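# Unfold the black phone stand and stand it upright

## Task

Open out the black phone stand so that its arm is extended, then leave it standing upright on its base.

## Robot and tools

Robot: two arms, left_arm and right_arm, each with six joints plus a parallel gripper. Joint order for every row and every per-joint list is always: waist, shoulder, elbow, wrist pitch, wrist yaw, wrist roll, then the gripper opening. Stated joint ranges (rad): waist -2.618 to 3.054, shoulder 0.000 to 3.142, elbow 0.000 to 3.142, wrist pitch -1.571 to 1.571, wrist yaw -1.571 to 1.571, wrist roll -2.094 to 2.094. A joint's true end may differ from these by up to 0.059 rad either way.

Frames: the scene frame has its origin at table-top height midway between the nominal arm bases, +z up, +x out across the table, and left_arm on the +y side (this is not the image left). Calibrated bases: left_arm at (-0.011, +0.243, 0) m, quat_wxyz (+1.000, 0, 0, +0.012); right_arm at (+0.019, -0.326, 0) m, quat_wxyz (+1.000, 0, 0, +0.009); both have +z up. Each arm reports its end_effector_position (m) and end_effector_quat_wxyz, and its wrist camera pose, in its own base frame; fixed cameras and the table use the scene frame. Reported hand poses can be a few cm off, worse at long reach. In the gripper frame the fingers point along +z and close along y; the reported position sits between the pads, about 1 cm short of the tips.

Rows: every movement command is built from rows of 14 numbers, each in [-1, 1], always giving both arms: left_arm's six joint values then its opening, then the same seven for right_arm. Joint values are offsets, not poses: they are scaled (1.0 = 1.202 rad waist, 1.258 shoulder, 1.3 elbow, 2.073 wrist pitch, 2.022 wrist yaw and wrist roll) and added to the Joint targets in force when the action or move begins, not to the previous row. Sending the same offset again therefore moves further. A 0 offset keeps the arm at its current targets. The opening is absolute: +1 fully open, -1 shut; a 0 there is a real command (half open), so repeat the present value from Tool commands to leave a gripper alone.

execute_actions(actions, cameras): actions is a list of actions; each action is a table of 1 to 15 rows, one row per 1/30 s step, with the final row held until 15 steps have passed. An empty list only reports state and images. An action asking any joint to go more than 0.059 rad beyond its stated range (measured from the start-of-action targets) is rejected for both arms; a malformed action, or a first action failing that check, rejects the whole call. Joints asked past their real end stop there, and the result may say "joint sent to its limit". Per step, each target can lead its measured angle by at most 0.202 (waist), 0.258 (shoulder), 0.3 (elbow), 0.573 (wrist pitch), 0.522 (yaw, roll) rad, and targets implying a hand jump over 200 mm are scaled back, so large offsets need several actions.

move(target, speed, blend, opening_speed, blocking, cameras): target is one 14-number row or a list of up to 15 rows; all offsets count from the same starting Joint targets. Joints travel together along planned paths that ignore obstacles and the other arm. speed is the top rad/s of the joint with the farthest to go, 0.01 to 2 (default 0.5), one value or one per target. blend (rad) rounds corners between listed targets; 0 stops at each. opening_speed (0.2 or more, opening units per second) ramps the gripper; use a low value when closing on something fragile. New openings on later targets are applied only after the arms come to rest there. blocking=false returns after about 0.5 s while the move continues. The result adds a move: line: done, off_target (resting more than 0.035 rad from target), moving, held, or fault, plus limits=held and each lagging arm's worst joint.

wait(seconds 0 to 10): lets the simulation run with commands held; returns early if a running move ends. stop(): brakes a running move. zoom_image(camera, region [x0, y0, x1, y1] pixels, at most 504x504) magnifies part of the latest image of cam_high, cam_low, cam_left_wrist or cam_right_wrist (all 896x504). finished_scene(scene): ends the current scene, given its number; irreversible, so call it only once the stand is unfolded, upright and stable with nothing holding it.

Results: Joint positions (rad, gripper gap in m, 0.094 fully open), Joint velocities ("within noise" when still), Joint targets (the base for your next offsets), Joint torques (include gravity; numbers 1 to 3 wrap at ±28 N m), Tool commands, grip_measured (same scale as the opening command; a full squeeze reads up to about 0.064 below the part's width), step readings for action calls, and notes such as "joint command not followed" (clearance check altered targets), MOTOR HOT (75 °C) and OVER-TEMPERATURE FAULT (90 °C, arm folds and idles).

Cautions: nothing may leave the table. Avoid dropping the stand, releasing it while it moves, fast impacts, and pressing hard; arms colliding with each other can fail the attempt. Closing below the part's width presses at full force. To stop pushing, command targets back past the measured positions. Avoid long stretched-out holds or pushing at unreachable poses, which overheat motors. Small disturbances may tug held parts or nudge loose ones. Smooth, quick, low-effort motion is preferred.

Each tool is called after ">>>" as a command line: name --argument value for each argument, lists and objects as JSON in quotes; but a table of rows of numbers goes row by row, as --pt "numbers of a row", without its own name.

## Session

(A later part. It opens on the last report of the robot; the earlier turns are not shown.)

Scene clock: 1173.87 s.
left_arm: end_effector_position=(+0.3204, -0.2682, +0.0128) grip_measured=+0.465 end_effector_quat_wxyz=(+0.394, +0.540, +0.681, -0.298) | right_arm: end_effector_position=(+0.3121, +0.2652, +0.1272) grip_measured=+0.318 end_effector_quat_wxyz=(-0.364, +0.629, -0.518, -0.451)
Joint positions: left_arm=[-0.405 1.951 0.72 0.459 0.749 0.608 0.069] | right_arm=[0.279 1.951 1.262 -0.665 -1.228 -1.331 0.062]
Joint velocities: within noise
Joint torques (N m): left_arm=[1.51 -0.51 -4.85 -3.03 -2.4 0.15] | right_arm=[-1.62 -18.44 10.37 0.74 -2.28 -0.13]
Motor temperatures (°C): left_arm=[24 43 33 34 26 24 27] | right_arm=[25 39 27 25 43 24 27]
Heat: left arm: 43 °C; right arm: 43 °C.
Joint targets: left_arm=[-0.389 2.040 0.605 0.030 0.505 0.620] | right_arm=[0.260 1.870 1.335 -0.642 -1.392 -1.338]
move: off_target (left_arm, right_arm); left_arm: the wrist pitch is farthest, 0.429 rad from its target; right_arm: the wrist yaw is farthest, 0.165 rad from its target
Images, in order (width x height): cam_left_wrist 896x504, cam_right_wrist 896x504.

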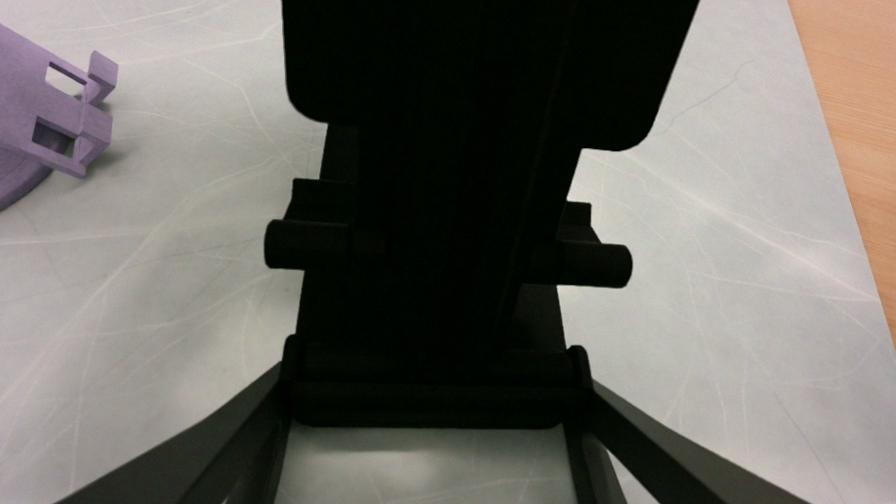

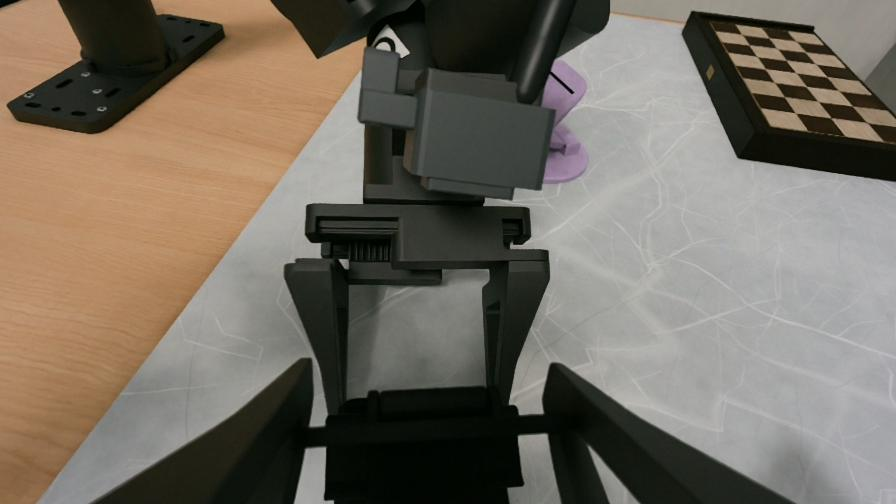

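>>> move --target '[0,0,0,0,0,0,0.2,-0.0337,-0.0104,0.0685,-0.0926,-0.0025,-0.0478,0.12]' --speed 0.15 --cameras '["cam_right_wrist","cam_left_wrist"]'

Scene clock: 1180.47 s.
left_arm: end_effector_position=(+0.3204, -0.2681, +0.0128) grip_measured=+0.465 end_effector_quat_wxyz=(+0.394, +0.540, +0.681, -0.298) | right_arm: end_effector_position=(+0.3145, +0.2541, +0.1535) grip_measured=+0.318 end_effector_quat_wxyz=(-0.365, +0.626, -0.517, -0.454)
Joint positions: left_arm=[-0.405 1.951 0.72 0.459 0.748 0.607 0.069] | right_arm=[0.246 1.933 1.348 -0.859 -1.242 -1.424 0.062]
Joint velocities: within noise
Joint torques (N m): left_arm=[1.5 -0.49 -4.85 -3.03 -2.41 0.13] | right_arm=[-2.1 -18.26 10.71 0.59 -2.19 -0.1]
Motor temperatures (°C): left_arm=[24 41 33 38 27 24 27] | right_arm=[25 42 28 25 45 24 27]
Heat: left arm: 41 °C; right arm: 45 °C.
Joint targets: left_arm=[-0.389 2.040 0.605 0.030 0.504 0.620] | right_arm=[0.220 1.857 1.424 -0.834 -1.397 -1.435]
move: off_target (left_arm, right_arm); left_arm: the wrist pitch is farthest, 0.429 rad from its target; right_arm: the wrist yaw is farthest, 0.155 rad from its target
Images, in order (width x height): cam_left_wrist 896x504, cam_right_wrist 896x504.

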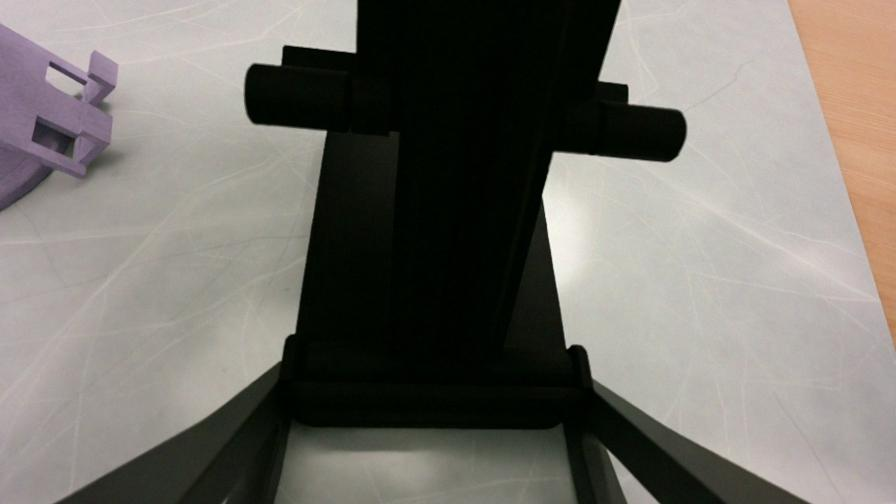

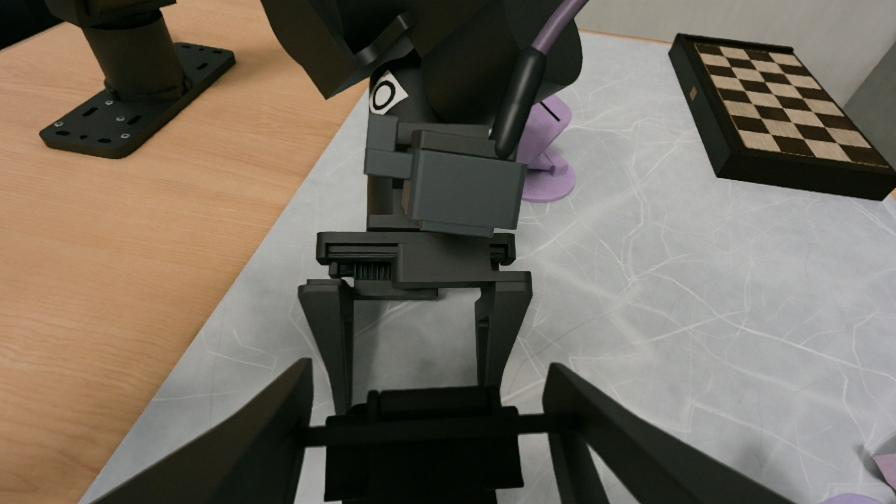

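>>> move --target '[0,0,0,0,0,0,0.2,-0.0337,-0.0104,0.0685,-0.0926,-0.0025,-0.0478,0.12]' --speed 0.15 --cameras '["cam_right_wrist","cam_left_wrist"]'

>>> zoom_image --camera "cam_right_wrist" --region '[250, 300, 600, 500]'

Scene clock: 1185.10 s.
left_arm: end_effector_position=(+0.3204, -0.2681, +0.0128) grip_measured=+0.465 end_effector_quat_wxyz=(+0.394, +0.540, +0.681, -0.298) | right_arm: end_effector_position=(+0.3151, +0.2441, +0.1711) grip_measured=+0.318 end_effector_quat_wxyz=(-0.361, +0.634, -0.518, -0.446)
Joint positions: left_arm=[-0.405 1.951 0.72 0.459 0.748 0.607 0.069] | right_arm=[0.222 1.924 1.426 -1.025 -1.222 -1.516 0.062]
Joint velocities: within noise
Joint torques (N m): left_arm=[1.54 -0.49 -4.85 -3.03 -2.42 0.14] | right_arm=[-3.64 -18.3 11.71 0.31 -2.45 -0.18]
Motor temperatures (°C): left_arm=[24 40 33 40 28 24 27] | right_arm=[25 42 30 25 45 24 27]
Heat: left arm: 40 °C; right arm: 45 °C.
Joint targets: left_arm=[-0.389 2.040 0.605 0.030 0.504 0.620] | right_arm=[0.179 1.844 1.513 -1.026 -1.403 -1.532]
move: off_target (left_arm, right_arm); left_arm: the wrist pitch is farthest, 0.429 rad from its target; right_arm: the wrist yaw is farthest, 0.180 rad from its target
Images, in order (width x height): cam_left_wrist 896x504, cam_right_wrist 896x504.

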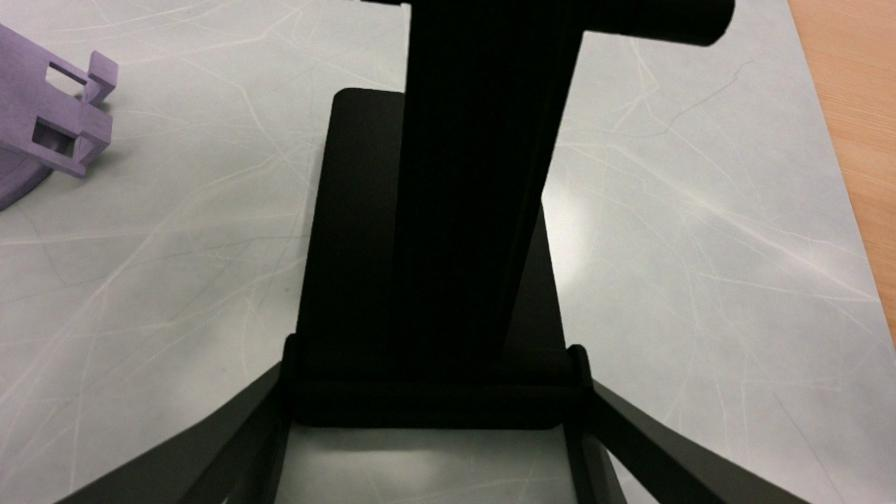

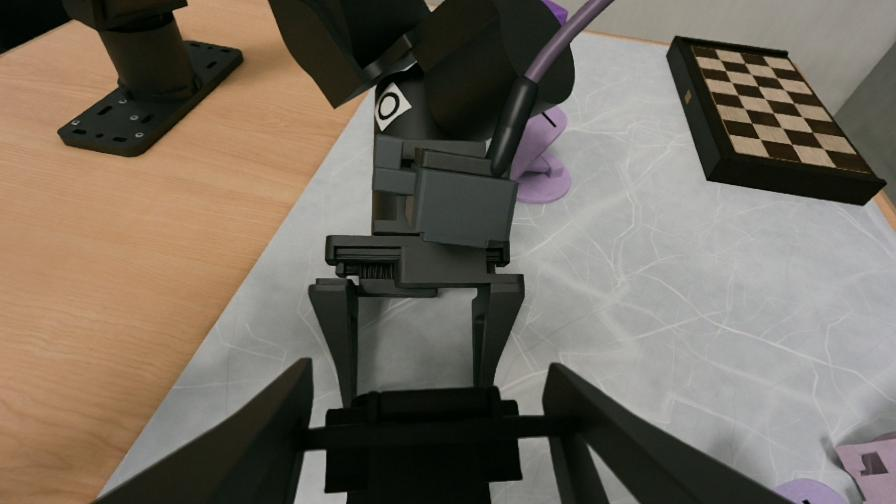

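Scaled by 1.440.

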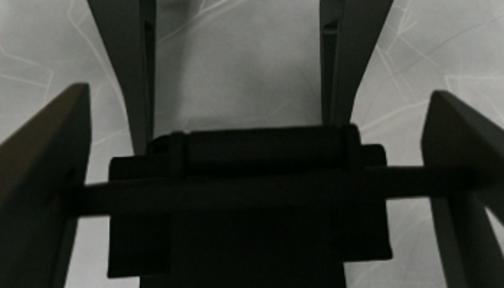

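>>> move --pt "0 0 0 0 0 0 0.2 0.0408 0.0556 -0.0792 0.0029 0.0831 0.0109 0.12" --pt "0 0 0 0 0 0 0.2 0.0408 0.0556 -0.0792 0.0029 0.0831 0.0109 0.65" --pt "0 0 0 0 0 0 0.2 -0.0574 0.1121 0.0208 -0.1466 0.1301 -0.1128 0.65" --speed 0.3 --opening_speed 1.0

>>> zoom_image --camera "cam_low" --region '[370, 210, 490, 310]'

Scene clock: 1207.20 s.
left_arm: end_effector_position=(+0.3204, -0.2681, +0.0128) grip_measured=+0.465 end_effector_quat_wxyz=(+0.394, +0.540, +0.681, -0.298) | right_arm: end_effector_position=(+0.3194, +0.2005, +0.1662) grip_measured=+0.648 end_effector_quat_wxyz=(-0.335, +0.646, -0.541, -0.422)
Joint positions: left_arm=[-0.405 1.951 0.72 0.459 0.748 0.607 0.069] | right_arm=[0.116 1.963 1.513 -1.306 -1.129 -1.75 0.077]
Joint velocities: within noise
Joint torques (N m): left_arm=[1.5 -0.42 -4.83 -3.05 -2.42 0.14] | right_arm=[-0.44 -9.2 6.86 -0.26 -0.66 -0.11]
Motor temperatures (°C): left_arm=[24 37 33 46 31 24 27] | right_arm=[26 47 35 25 46 24 27]
Heat: left arm: 46 °C; right arm: 47 °C.
Joint targets: left_arm=[-0.389 2.040 0.605 0.030 0.505 0.620] | right_arm=[0.110 1.985 1.540 -1.330 -1.140 -1.759]
move: off_target (left_arm); left_arm: the wrist pitch is farthest, 0.429 rad from its target

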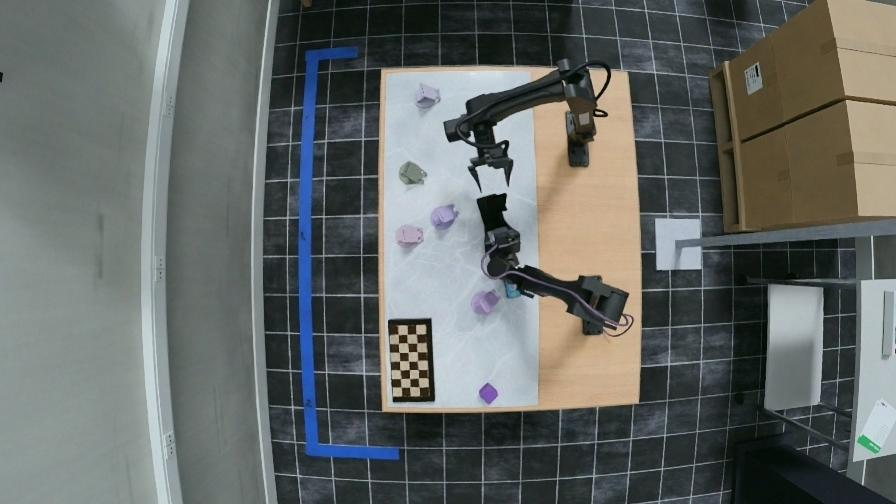

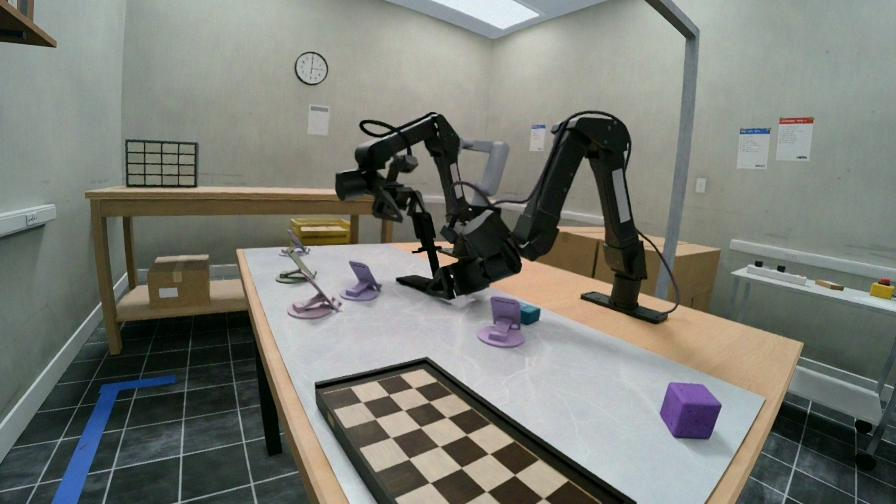

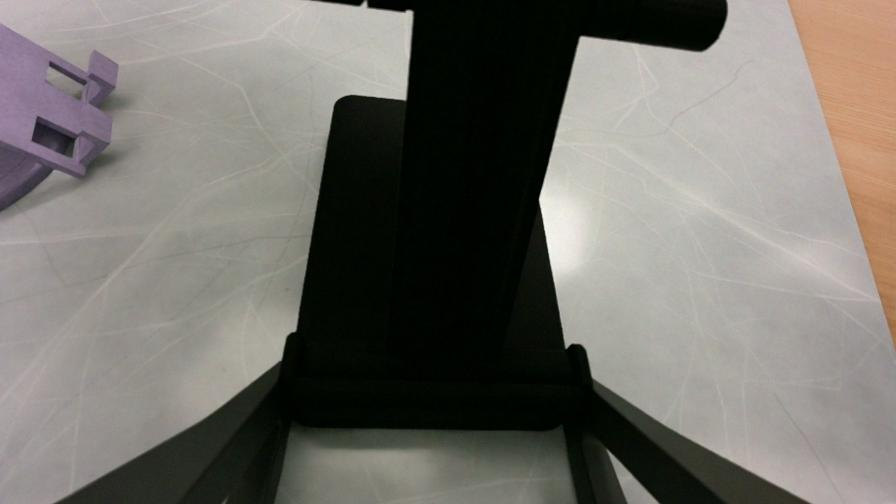

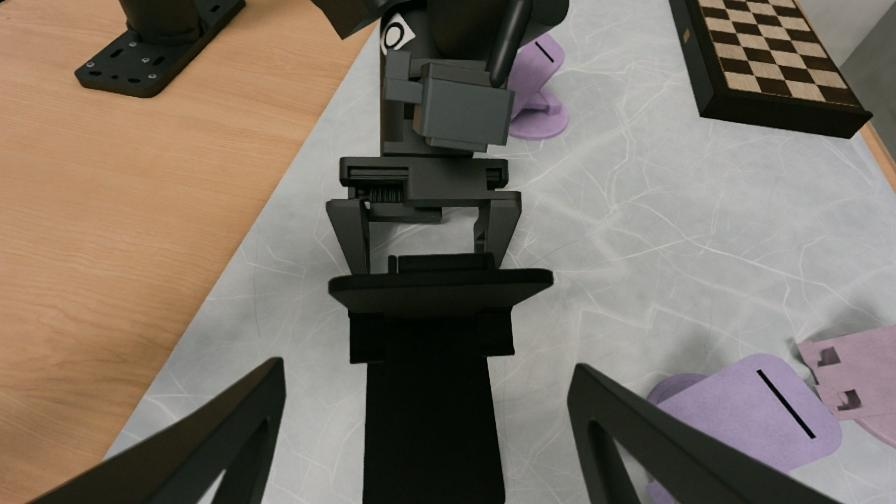

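Scaled by 4.200.

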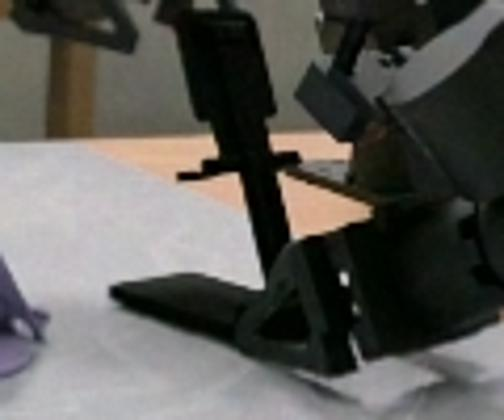

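>>> move --target '[0,0,0,0,0,0,0.2,0.089,-0.0159,-0.1885,0.2258,-0.0049,0.1227,0.95]' --speed 0.3 --opening_speed 1.0 --cameras '["cam_right_wrist"]'

>>> zoom_image --camera "cam_right_wrist" --region '[250, 200, 650, 500]'

>>> zoom_image --camera "cam_low" --region '[370, 210, 490, 310]'

Scene clock: 1241.80 s.
left_arm: end_effector_position=(+0.3204, -0.2681, +0.0128) grip_measured=+0.465 end_effector_quat_wxyz=(+0.394, +0.540, +0.681, -0.298) | right_arm: end_effector_position=(+0.3173, +0.2332, +0.1154) grip_measured=+0.949 end_effector_quat_wxyz=(-0.342, +0.651, -0.538, -0.412)
Joint positions: left_arm=[-0.405 1.951 0.72 0.459 0.748 0.607 0.069] | right_arm=[0.209 1.963 1.312 -0.873 -1.129 -1.522 0.092]
Joint velocities: within noise
Joint torques (N m): left_arm=[1.51 -0.51 -4.74 -3.03 -2.42 0.13] | right_arm=[0.35 -10.95 3.69 0.45 -0.71 0.05]
Motor temperatures (°C): left_arm=[24 36 33 50 33 24 27] | right_arm=[25 39 29 25 40 24 26]
Heat: left arm: 50 °C; right arm: 40 °C.
Joint targets: left_arm=[-0.389 2.040 0.605 0.030 0.505 0.620] | right_arm=[0.217 1.965 1.295 -0.862 -1.150 -1.511]
move: off_target (left_arm); left_arm: the wrist pitch is farthest, 0.429 rad from its target
Images, in order (width x height): cam_right_wrist 896x504.

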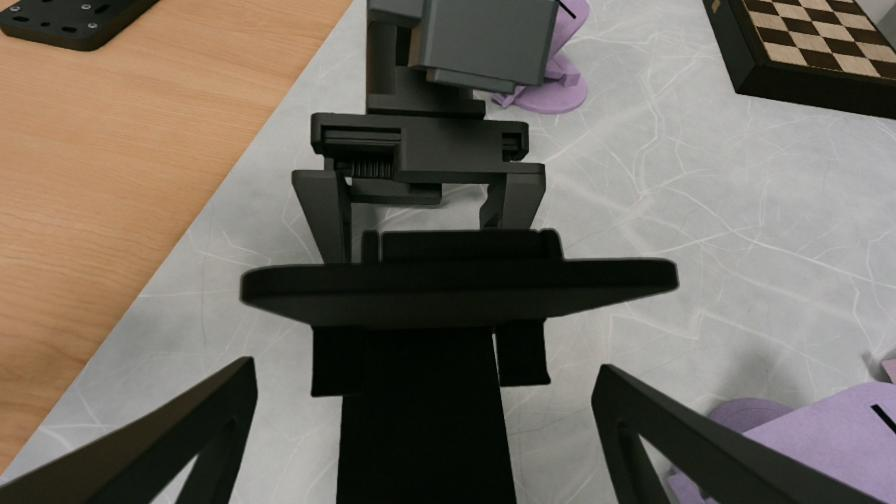

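Scaled by 1.260.

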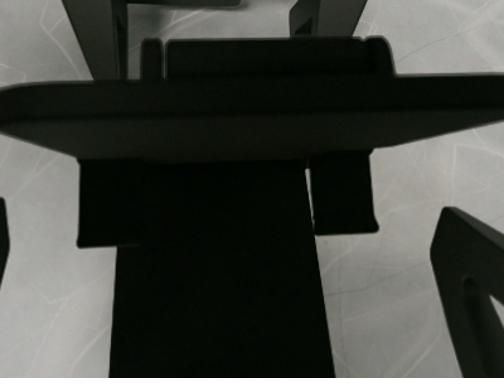

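This scene's latest camera images include none from cam_low. They are from: cam_right_wrist. cam_low's image comes with the result of a call that names it in "cameras".

>>> move --target '[0,0,0,0,0,0,0.2,0.0899,0.0159,-0.0669,0.1447,0.0035,0.1227,0.95]' --speed 0.2

>>> zoom_image --camera "cam_right_wrist" --region '[200, 250, 650, 500]'

>>> zoom_image --camera "cam_low" --region '[370, 210, 490, 310]'

Scene clock: 1283.30 s.
left_arm: end_effector_position=(+0.3204, -0.2681, +0.0128) grip_measured=+0.465 end_effector_quat_wxyz=(+0.394, +0.540, +0.681, -0.298) | right_arm: end_effector_position=(+0.3108, +0.2727, +0.1008) grip_measured=+0.949 end_effector_quat_wxyz=(-0.342, +0.647, -0.536, -0.420)
Joint positions: left_arm=[-0.405 1.951 0.72 0.459 0.748 0.607 0.069] | right_arm=[0.317 1.963 1.226 -0.572 -1.129 -1.274 0.092]
Joint velocities: within noise
Joint torques (N m): left_arm=[1.48 -0.49 -4.79 -3.02 -2.4 0.13] | right_arm=[0.43 -9.16 3.69 0.7 -0.65 0.11]
Motor temperatures (°C): left_arm=[24 35 33 53 35 24 27] | right_arm=[25 39 27 25 37 24 26]
Heat: left arm: 53 °C; right arm: 39 °C.
Joint targets: left_arm=[-0.389 2.040 0.605 0.030 0.505 0.620] | right_arm=[0.325 1.985 1.208 -0.562 -1.142 -1.263]
move: off_target (left_arm); left_arm: the wrist pitch is farthest, 0.429 rad from its target

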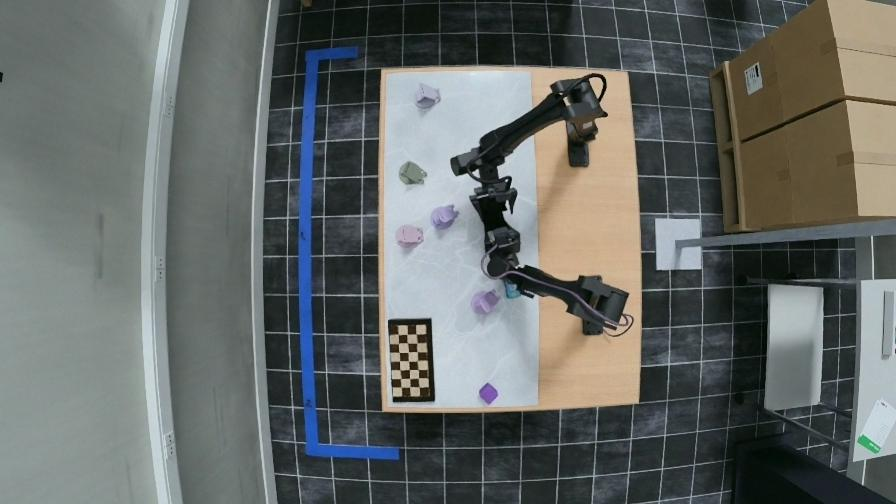

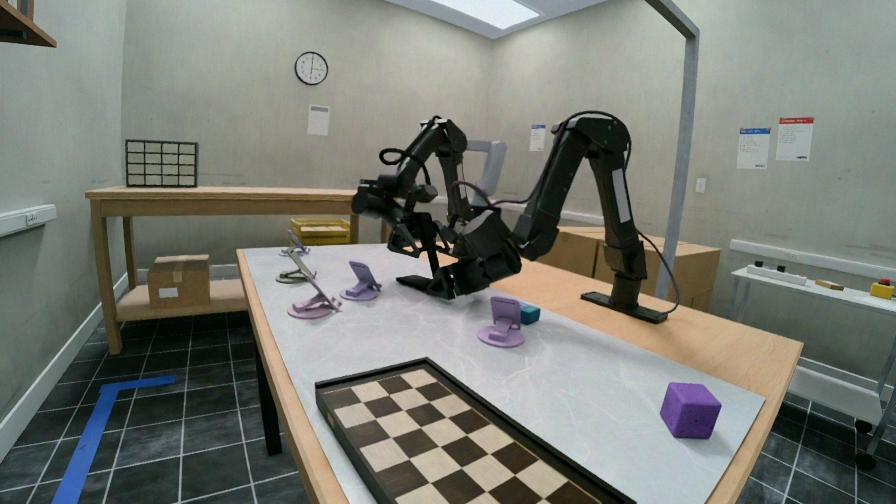

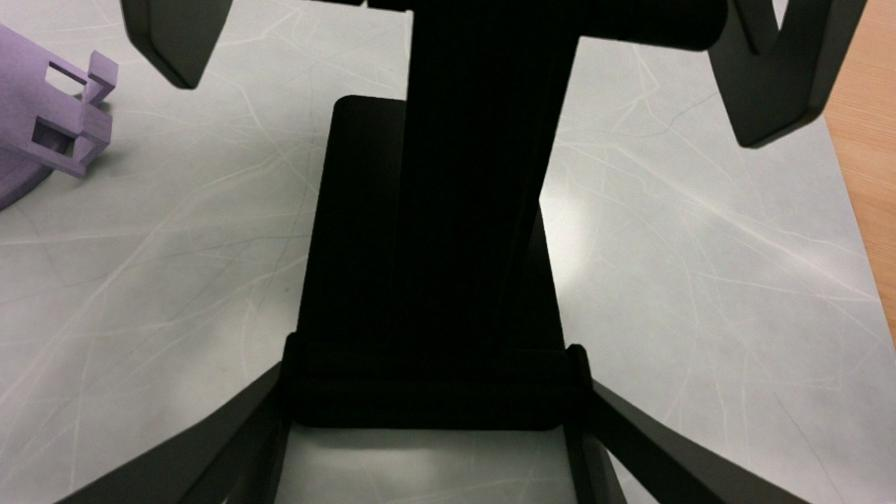

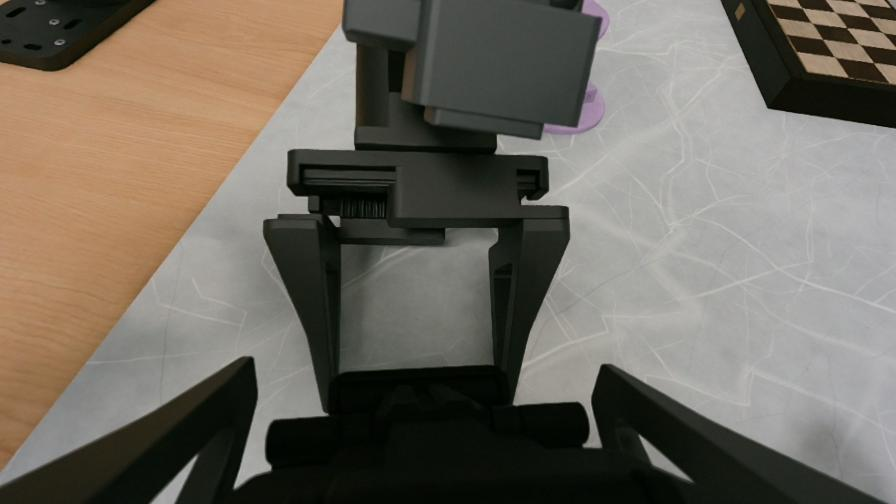

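Scaled by 1.120.

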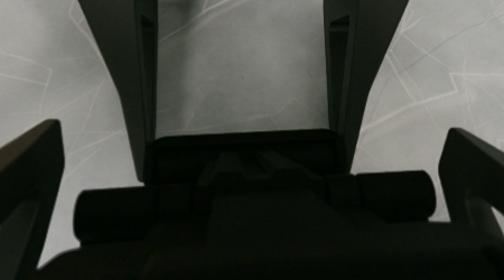

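Scaled by 4.200.

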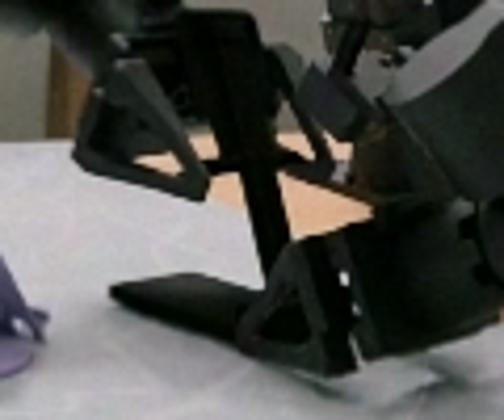

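>>> move --pt "0 0 0 0 0 0 0.2 -0.018 0 0.015 -0.0285 0 -0.023 0.95" --pt "0 0 0 0 0 0 0.2 -0.018 0 0.015 -0.0285 0 -0.023 0.35" --speed 0.2 --opening_speed 0.5 --cameras '["cam_low","cam_right_wrist"]'

>>> zoom_image --camera "cam_right_wrist" --region '[200, 250, 650, 500]'

>>> zoom_image --camera "cam_low" --region '[370, 210, 490, 310]'

Scene clock: 1297.30 s.
left_arm: end_effector_position=(+0.3204, -0.2681, +0.0127) grip_measured=+0.465 end_effector_quat_wxyz=(+0.394, +0.540, +0.681, -0.298) | right_arm: end_effector_position=(+0.3091, +0.2699, +0.0993) grip_measured=+0.450 end_effector_quat_wxyz=(-0.341, +0.652, -0.534, -0.418)
Joint positions: left_arm=[-0.405 1.951 0.72 0.459 0.748 0.608 0.069] | right_arm=[0.312 1.963 1.226 -0.596 -1.125 -1.306 0.068]
Joint velocities: within noise
Joint torques (N m): left_arm=[1.44 -0.44 -4.85 -3.02 -2.43 0.12] | right_arm=[-0.83 -8.94 5.01 0.35 -0.66 -0.05]
Motor temperatures (°C): left_arm=[24 34 33 54 36 24 27] | right_arm=[25 38 27 25 36 24 26]
Heat: left arm: 54 °C; right arm: 38 °C.
Joint targets: left_arm=[-0.389 2.040 0.605 0.030 0.505 0.620] | right_arm=[0.304 1.985 1.228 -0.621 -1.142 -1.310]
move: off_target (left_arm); left_arm: the wrist pitch is farthest, 0.429 rad from its target
Images, in order (width x height): cam_low 896x504, cam_right_wrist 896x504.

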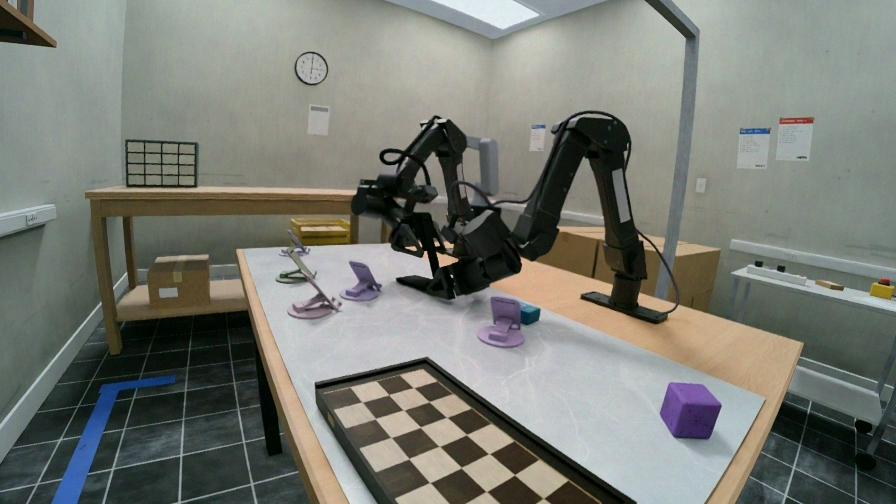

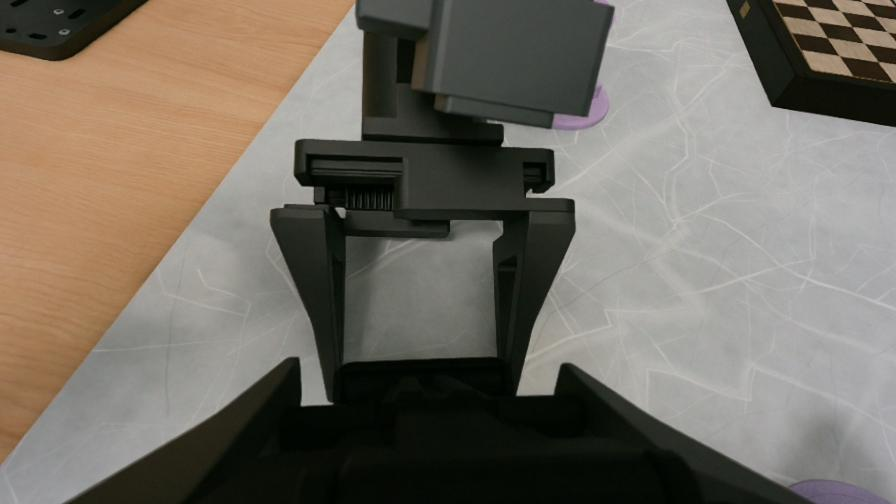

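Scaled by 1.120.

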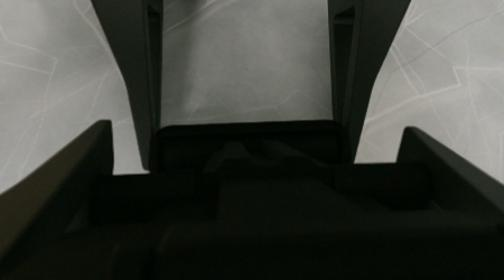

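Scaled by 4.200.

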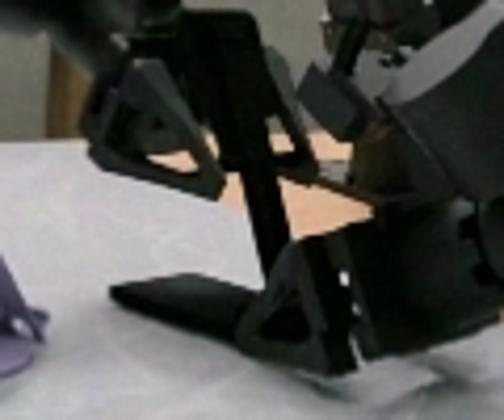

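>>> move --target '[0,0,0,0,0,0,0.2,-0.0125,-0.0358,0.11,-0.1447,0.2621,-0.0247,0.3]' --speed 0.2

>>> zoom_image --camera "cam_low" --region '[370, 210, 490, 310]'

Scene clock: 1329.60 s.
left_arm: end_effector_position=(+0.3204, -0.2681, +0.0126) grip_measured=+0.465 end_effector_quat_wxyz=(+0.394, +0.540, +0.681, -0.298) | right_arm: end_effector_position=(+0.3208, +0.2333, +0.0863) grip_measured=+0.440 end_effector_quat_wxyz=(-0.235, +0.710, -0.598, -0.287)
Joint positions: left_arm=[-0.405 1.951 0.72 0.458 0.748 0.607 0.069] | right_arm=[0.314 1.933 1.369 -0.883 -0.752 -1.378 0.068]
Joint velocities: within noise
Joint torques (N m): left_arm=[1.5 -0.47 -4.82 -3.02 -2.41 0.13] | right_arm=[-2.11 -10.61 5.29 0 1.08 0.26]
Motor temperatures (°C): left_arm=[24 34 33 56 37 24 27] | right_arm=[25 37 28 25 34 24 27]
Heat: left arm: 56 °C; right arm: 37 °C.
Joint targets: left_arm=[-0.389 2.040 0.605 0.030 0.504 0.620] | right_arm=[0.289 1.940 1.371 -0.921 -0.612 -1.360]
move: off_target (left_arm, right_arm); left_arm: the wrist pitch is farthest, 0.428 rad from its target; right_arm: the wrist yaw is farthest, 0.140 rad from its target

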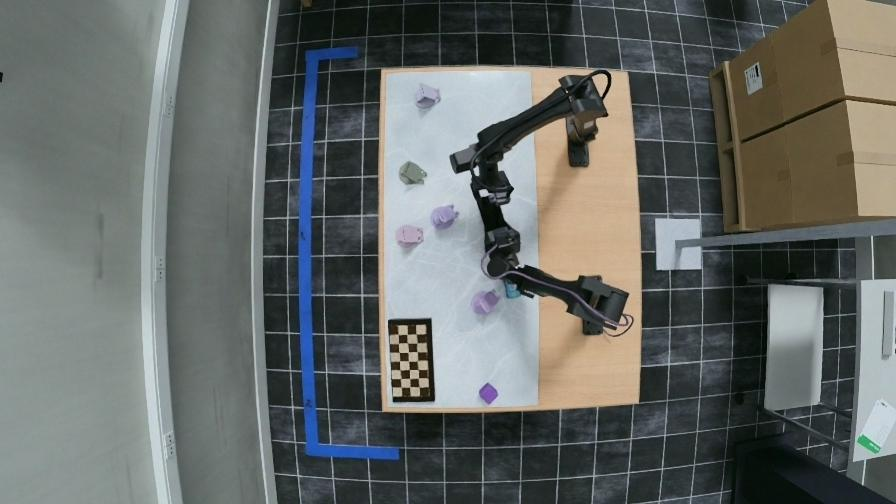

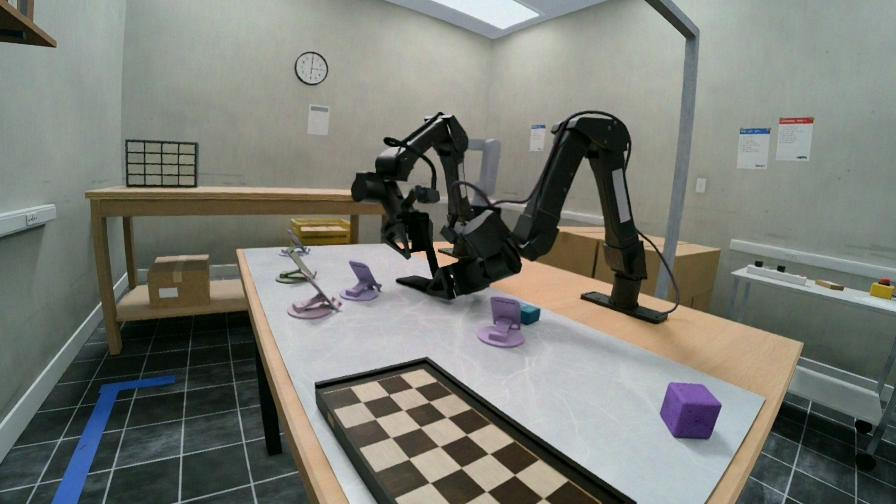

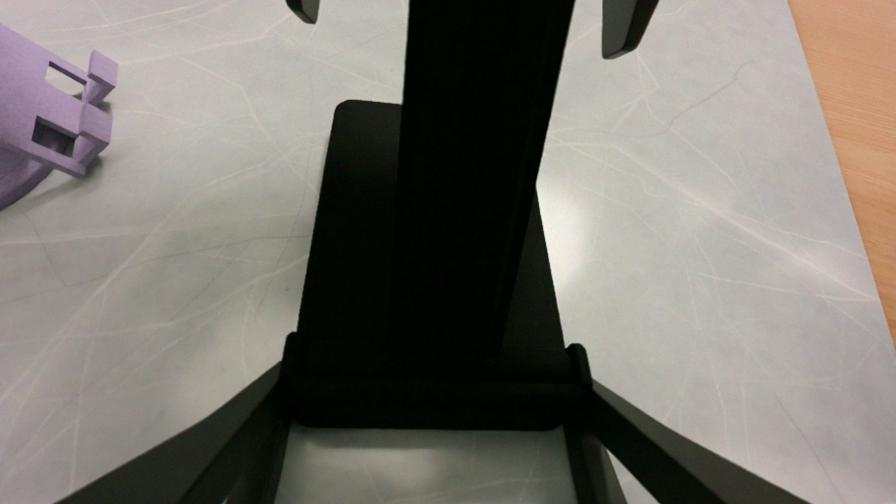

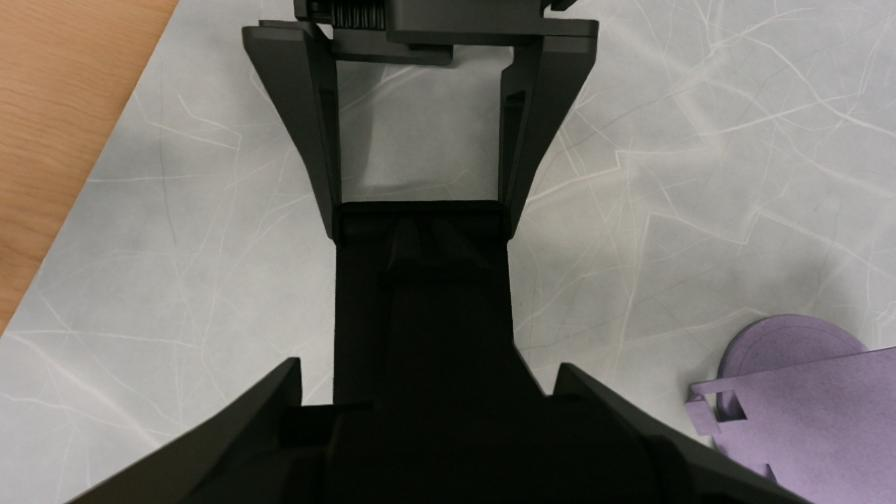

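Scaled by 4.200.

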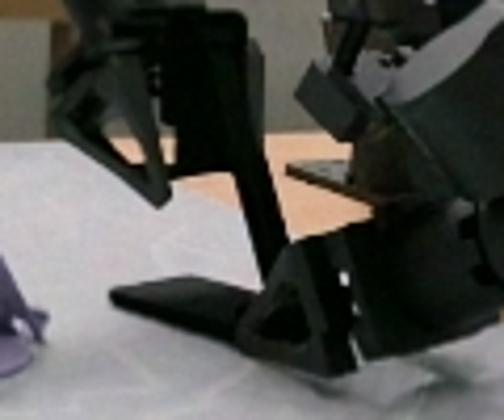

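>>> move --target '[0,0,0,0,0,0,0.2,0.05,-0.012,0.118,-0.0931,0.182,0.0148,0.3]' --speed 0.2

>>> zoom_image --camera "cam_low" --region '[370, 210, 490, 310]'

Scene clock: 1335.60 s.
left_arm: end_effector_position=(+0.3204, -0.2681, +0.0126) grip_measured=+0.465 end_effector_quat_wxyz=(+0.394, +0.540, +0.681, -0.298) | right_arm: end_effector_position=(+0.3283, +0.2026, +0.0867) grip_measured=+0.440 end_effector_quat_wxyz=(-0.124, +0.753, -0.629, -0.148)
Joint positions: left_arm=[-0.405 1.951 0.72 0.458 0.748 0.607 0.069] | right_arm=[0.378 1.93 1.514 -1.074 -0.38 -1.356 0.068]
Joint velocities: within noise
Joint torques (N m): left_arm=[1.54 -0.49 -4.81 -3.01 -2.4 0.15] | right_arm=[-2.22 -11.43 6.08 -0.05 1.21 0.29]
Motor temperatures (°C): left_arm=[24 34 33 57 37 24 27] | right_arm=[25 37 28 25 34 24 27]
Heat: left arm: 57 °C; right arm: 37 °C.
Joint targets: left_arm=[-0.389 2.040 0.605 0.030 0.504 0.620] | right_arm=[0.349 1.925 1.524 -1.114 -0.244 -1.330]
move: off_target (left_arm, right_arm); left_arm: the wrist pitch is farthest, 0.428 rad from its target; right_arm: the wrist yaw is farthest, 0.136 rad from its target

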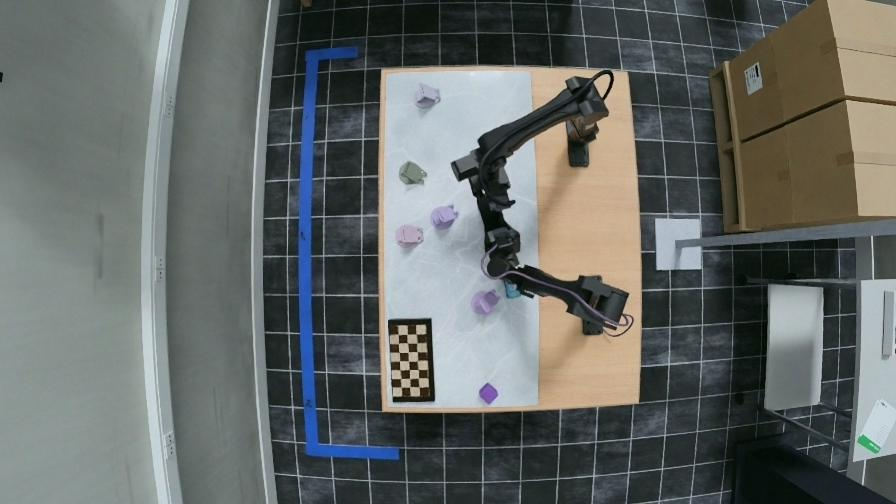

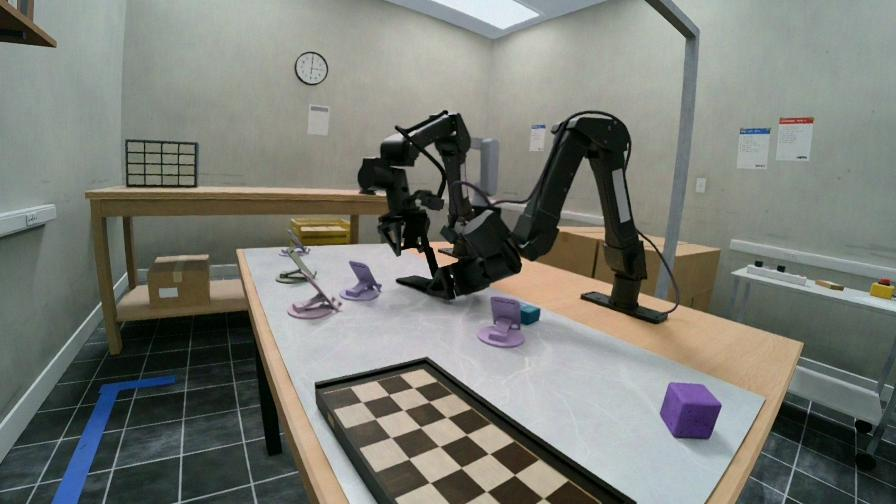

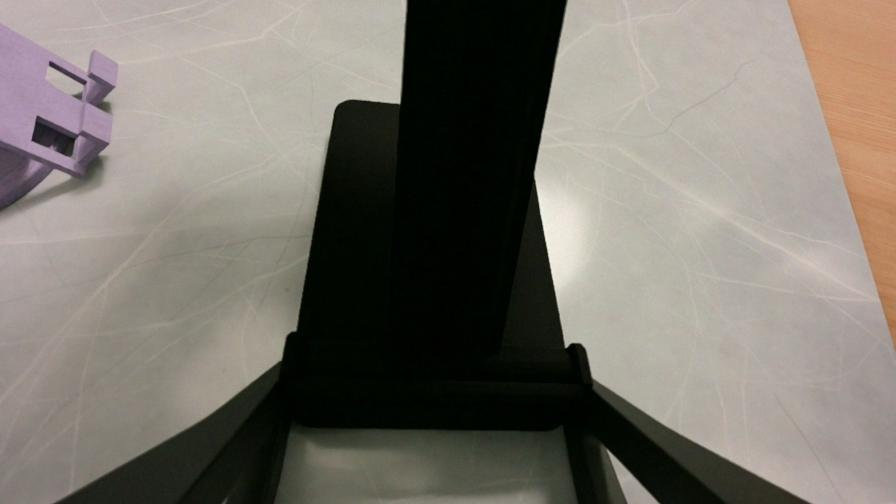

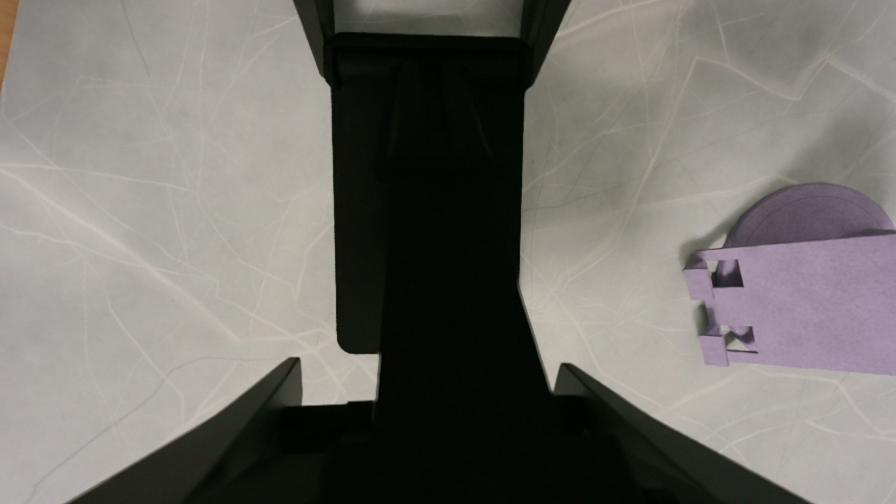

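Scaled by 4.200.

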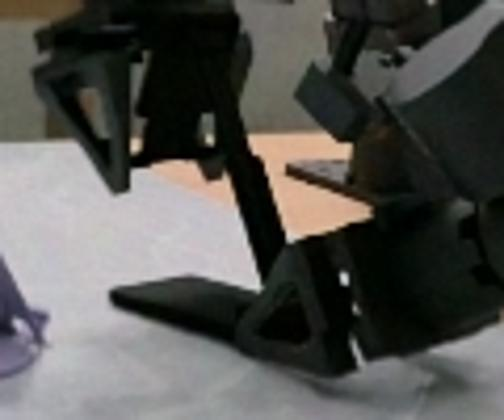

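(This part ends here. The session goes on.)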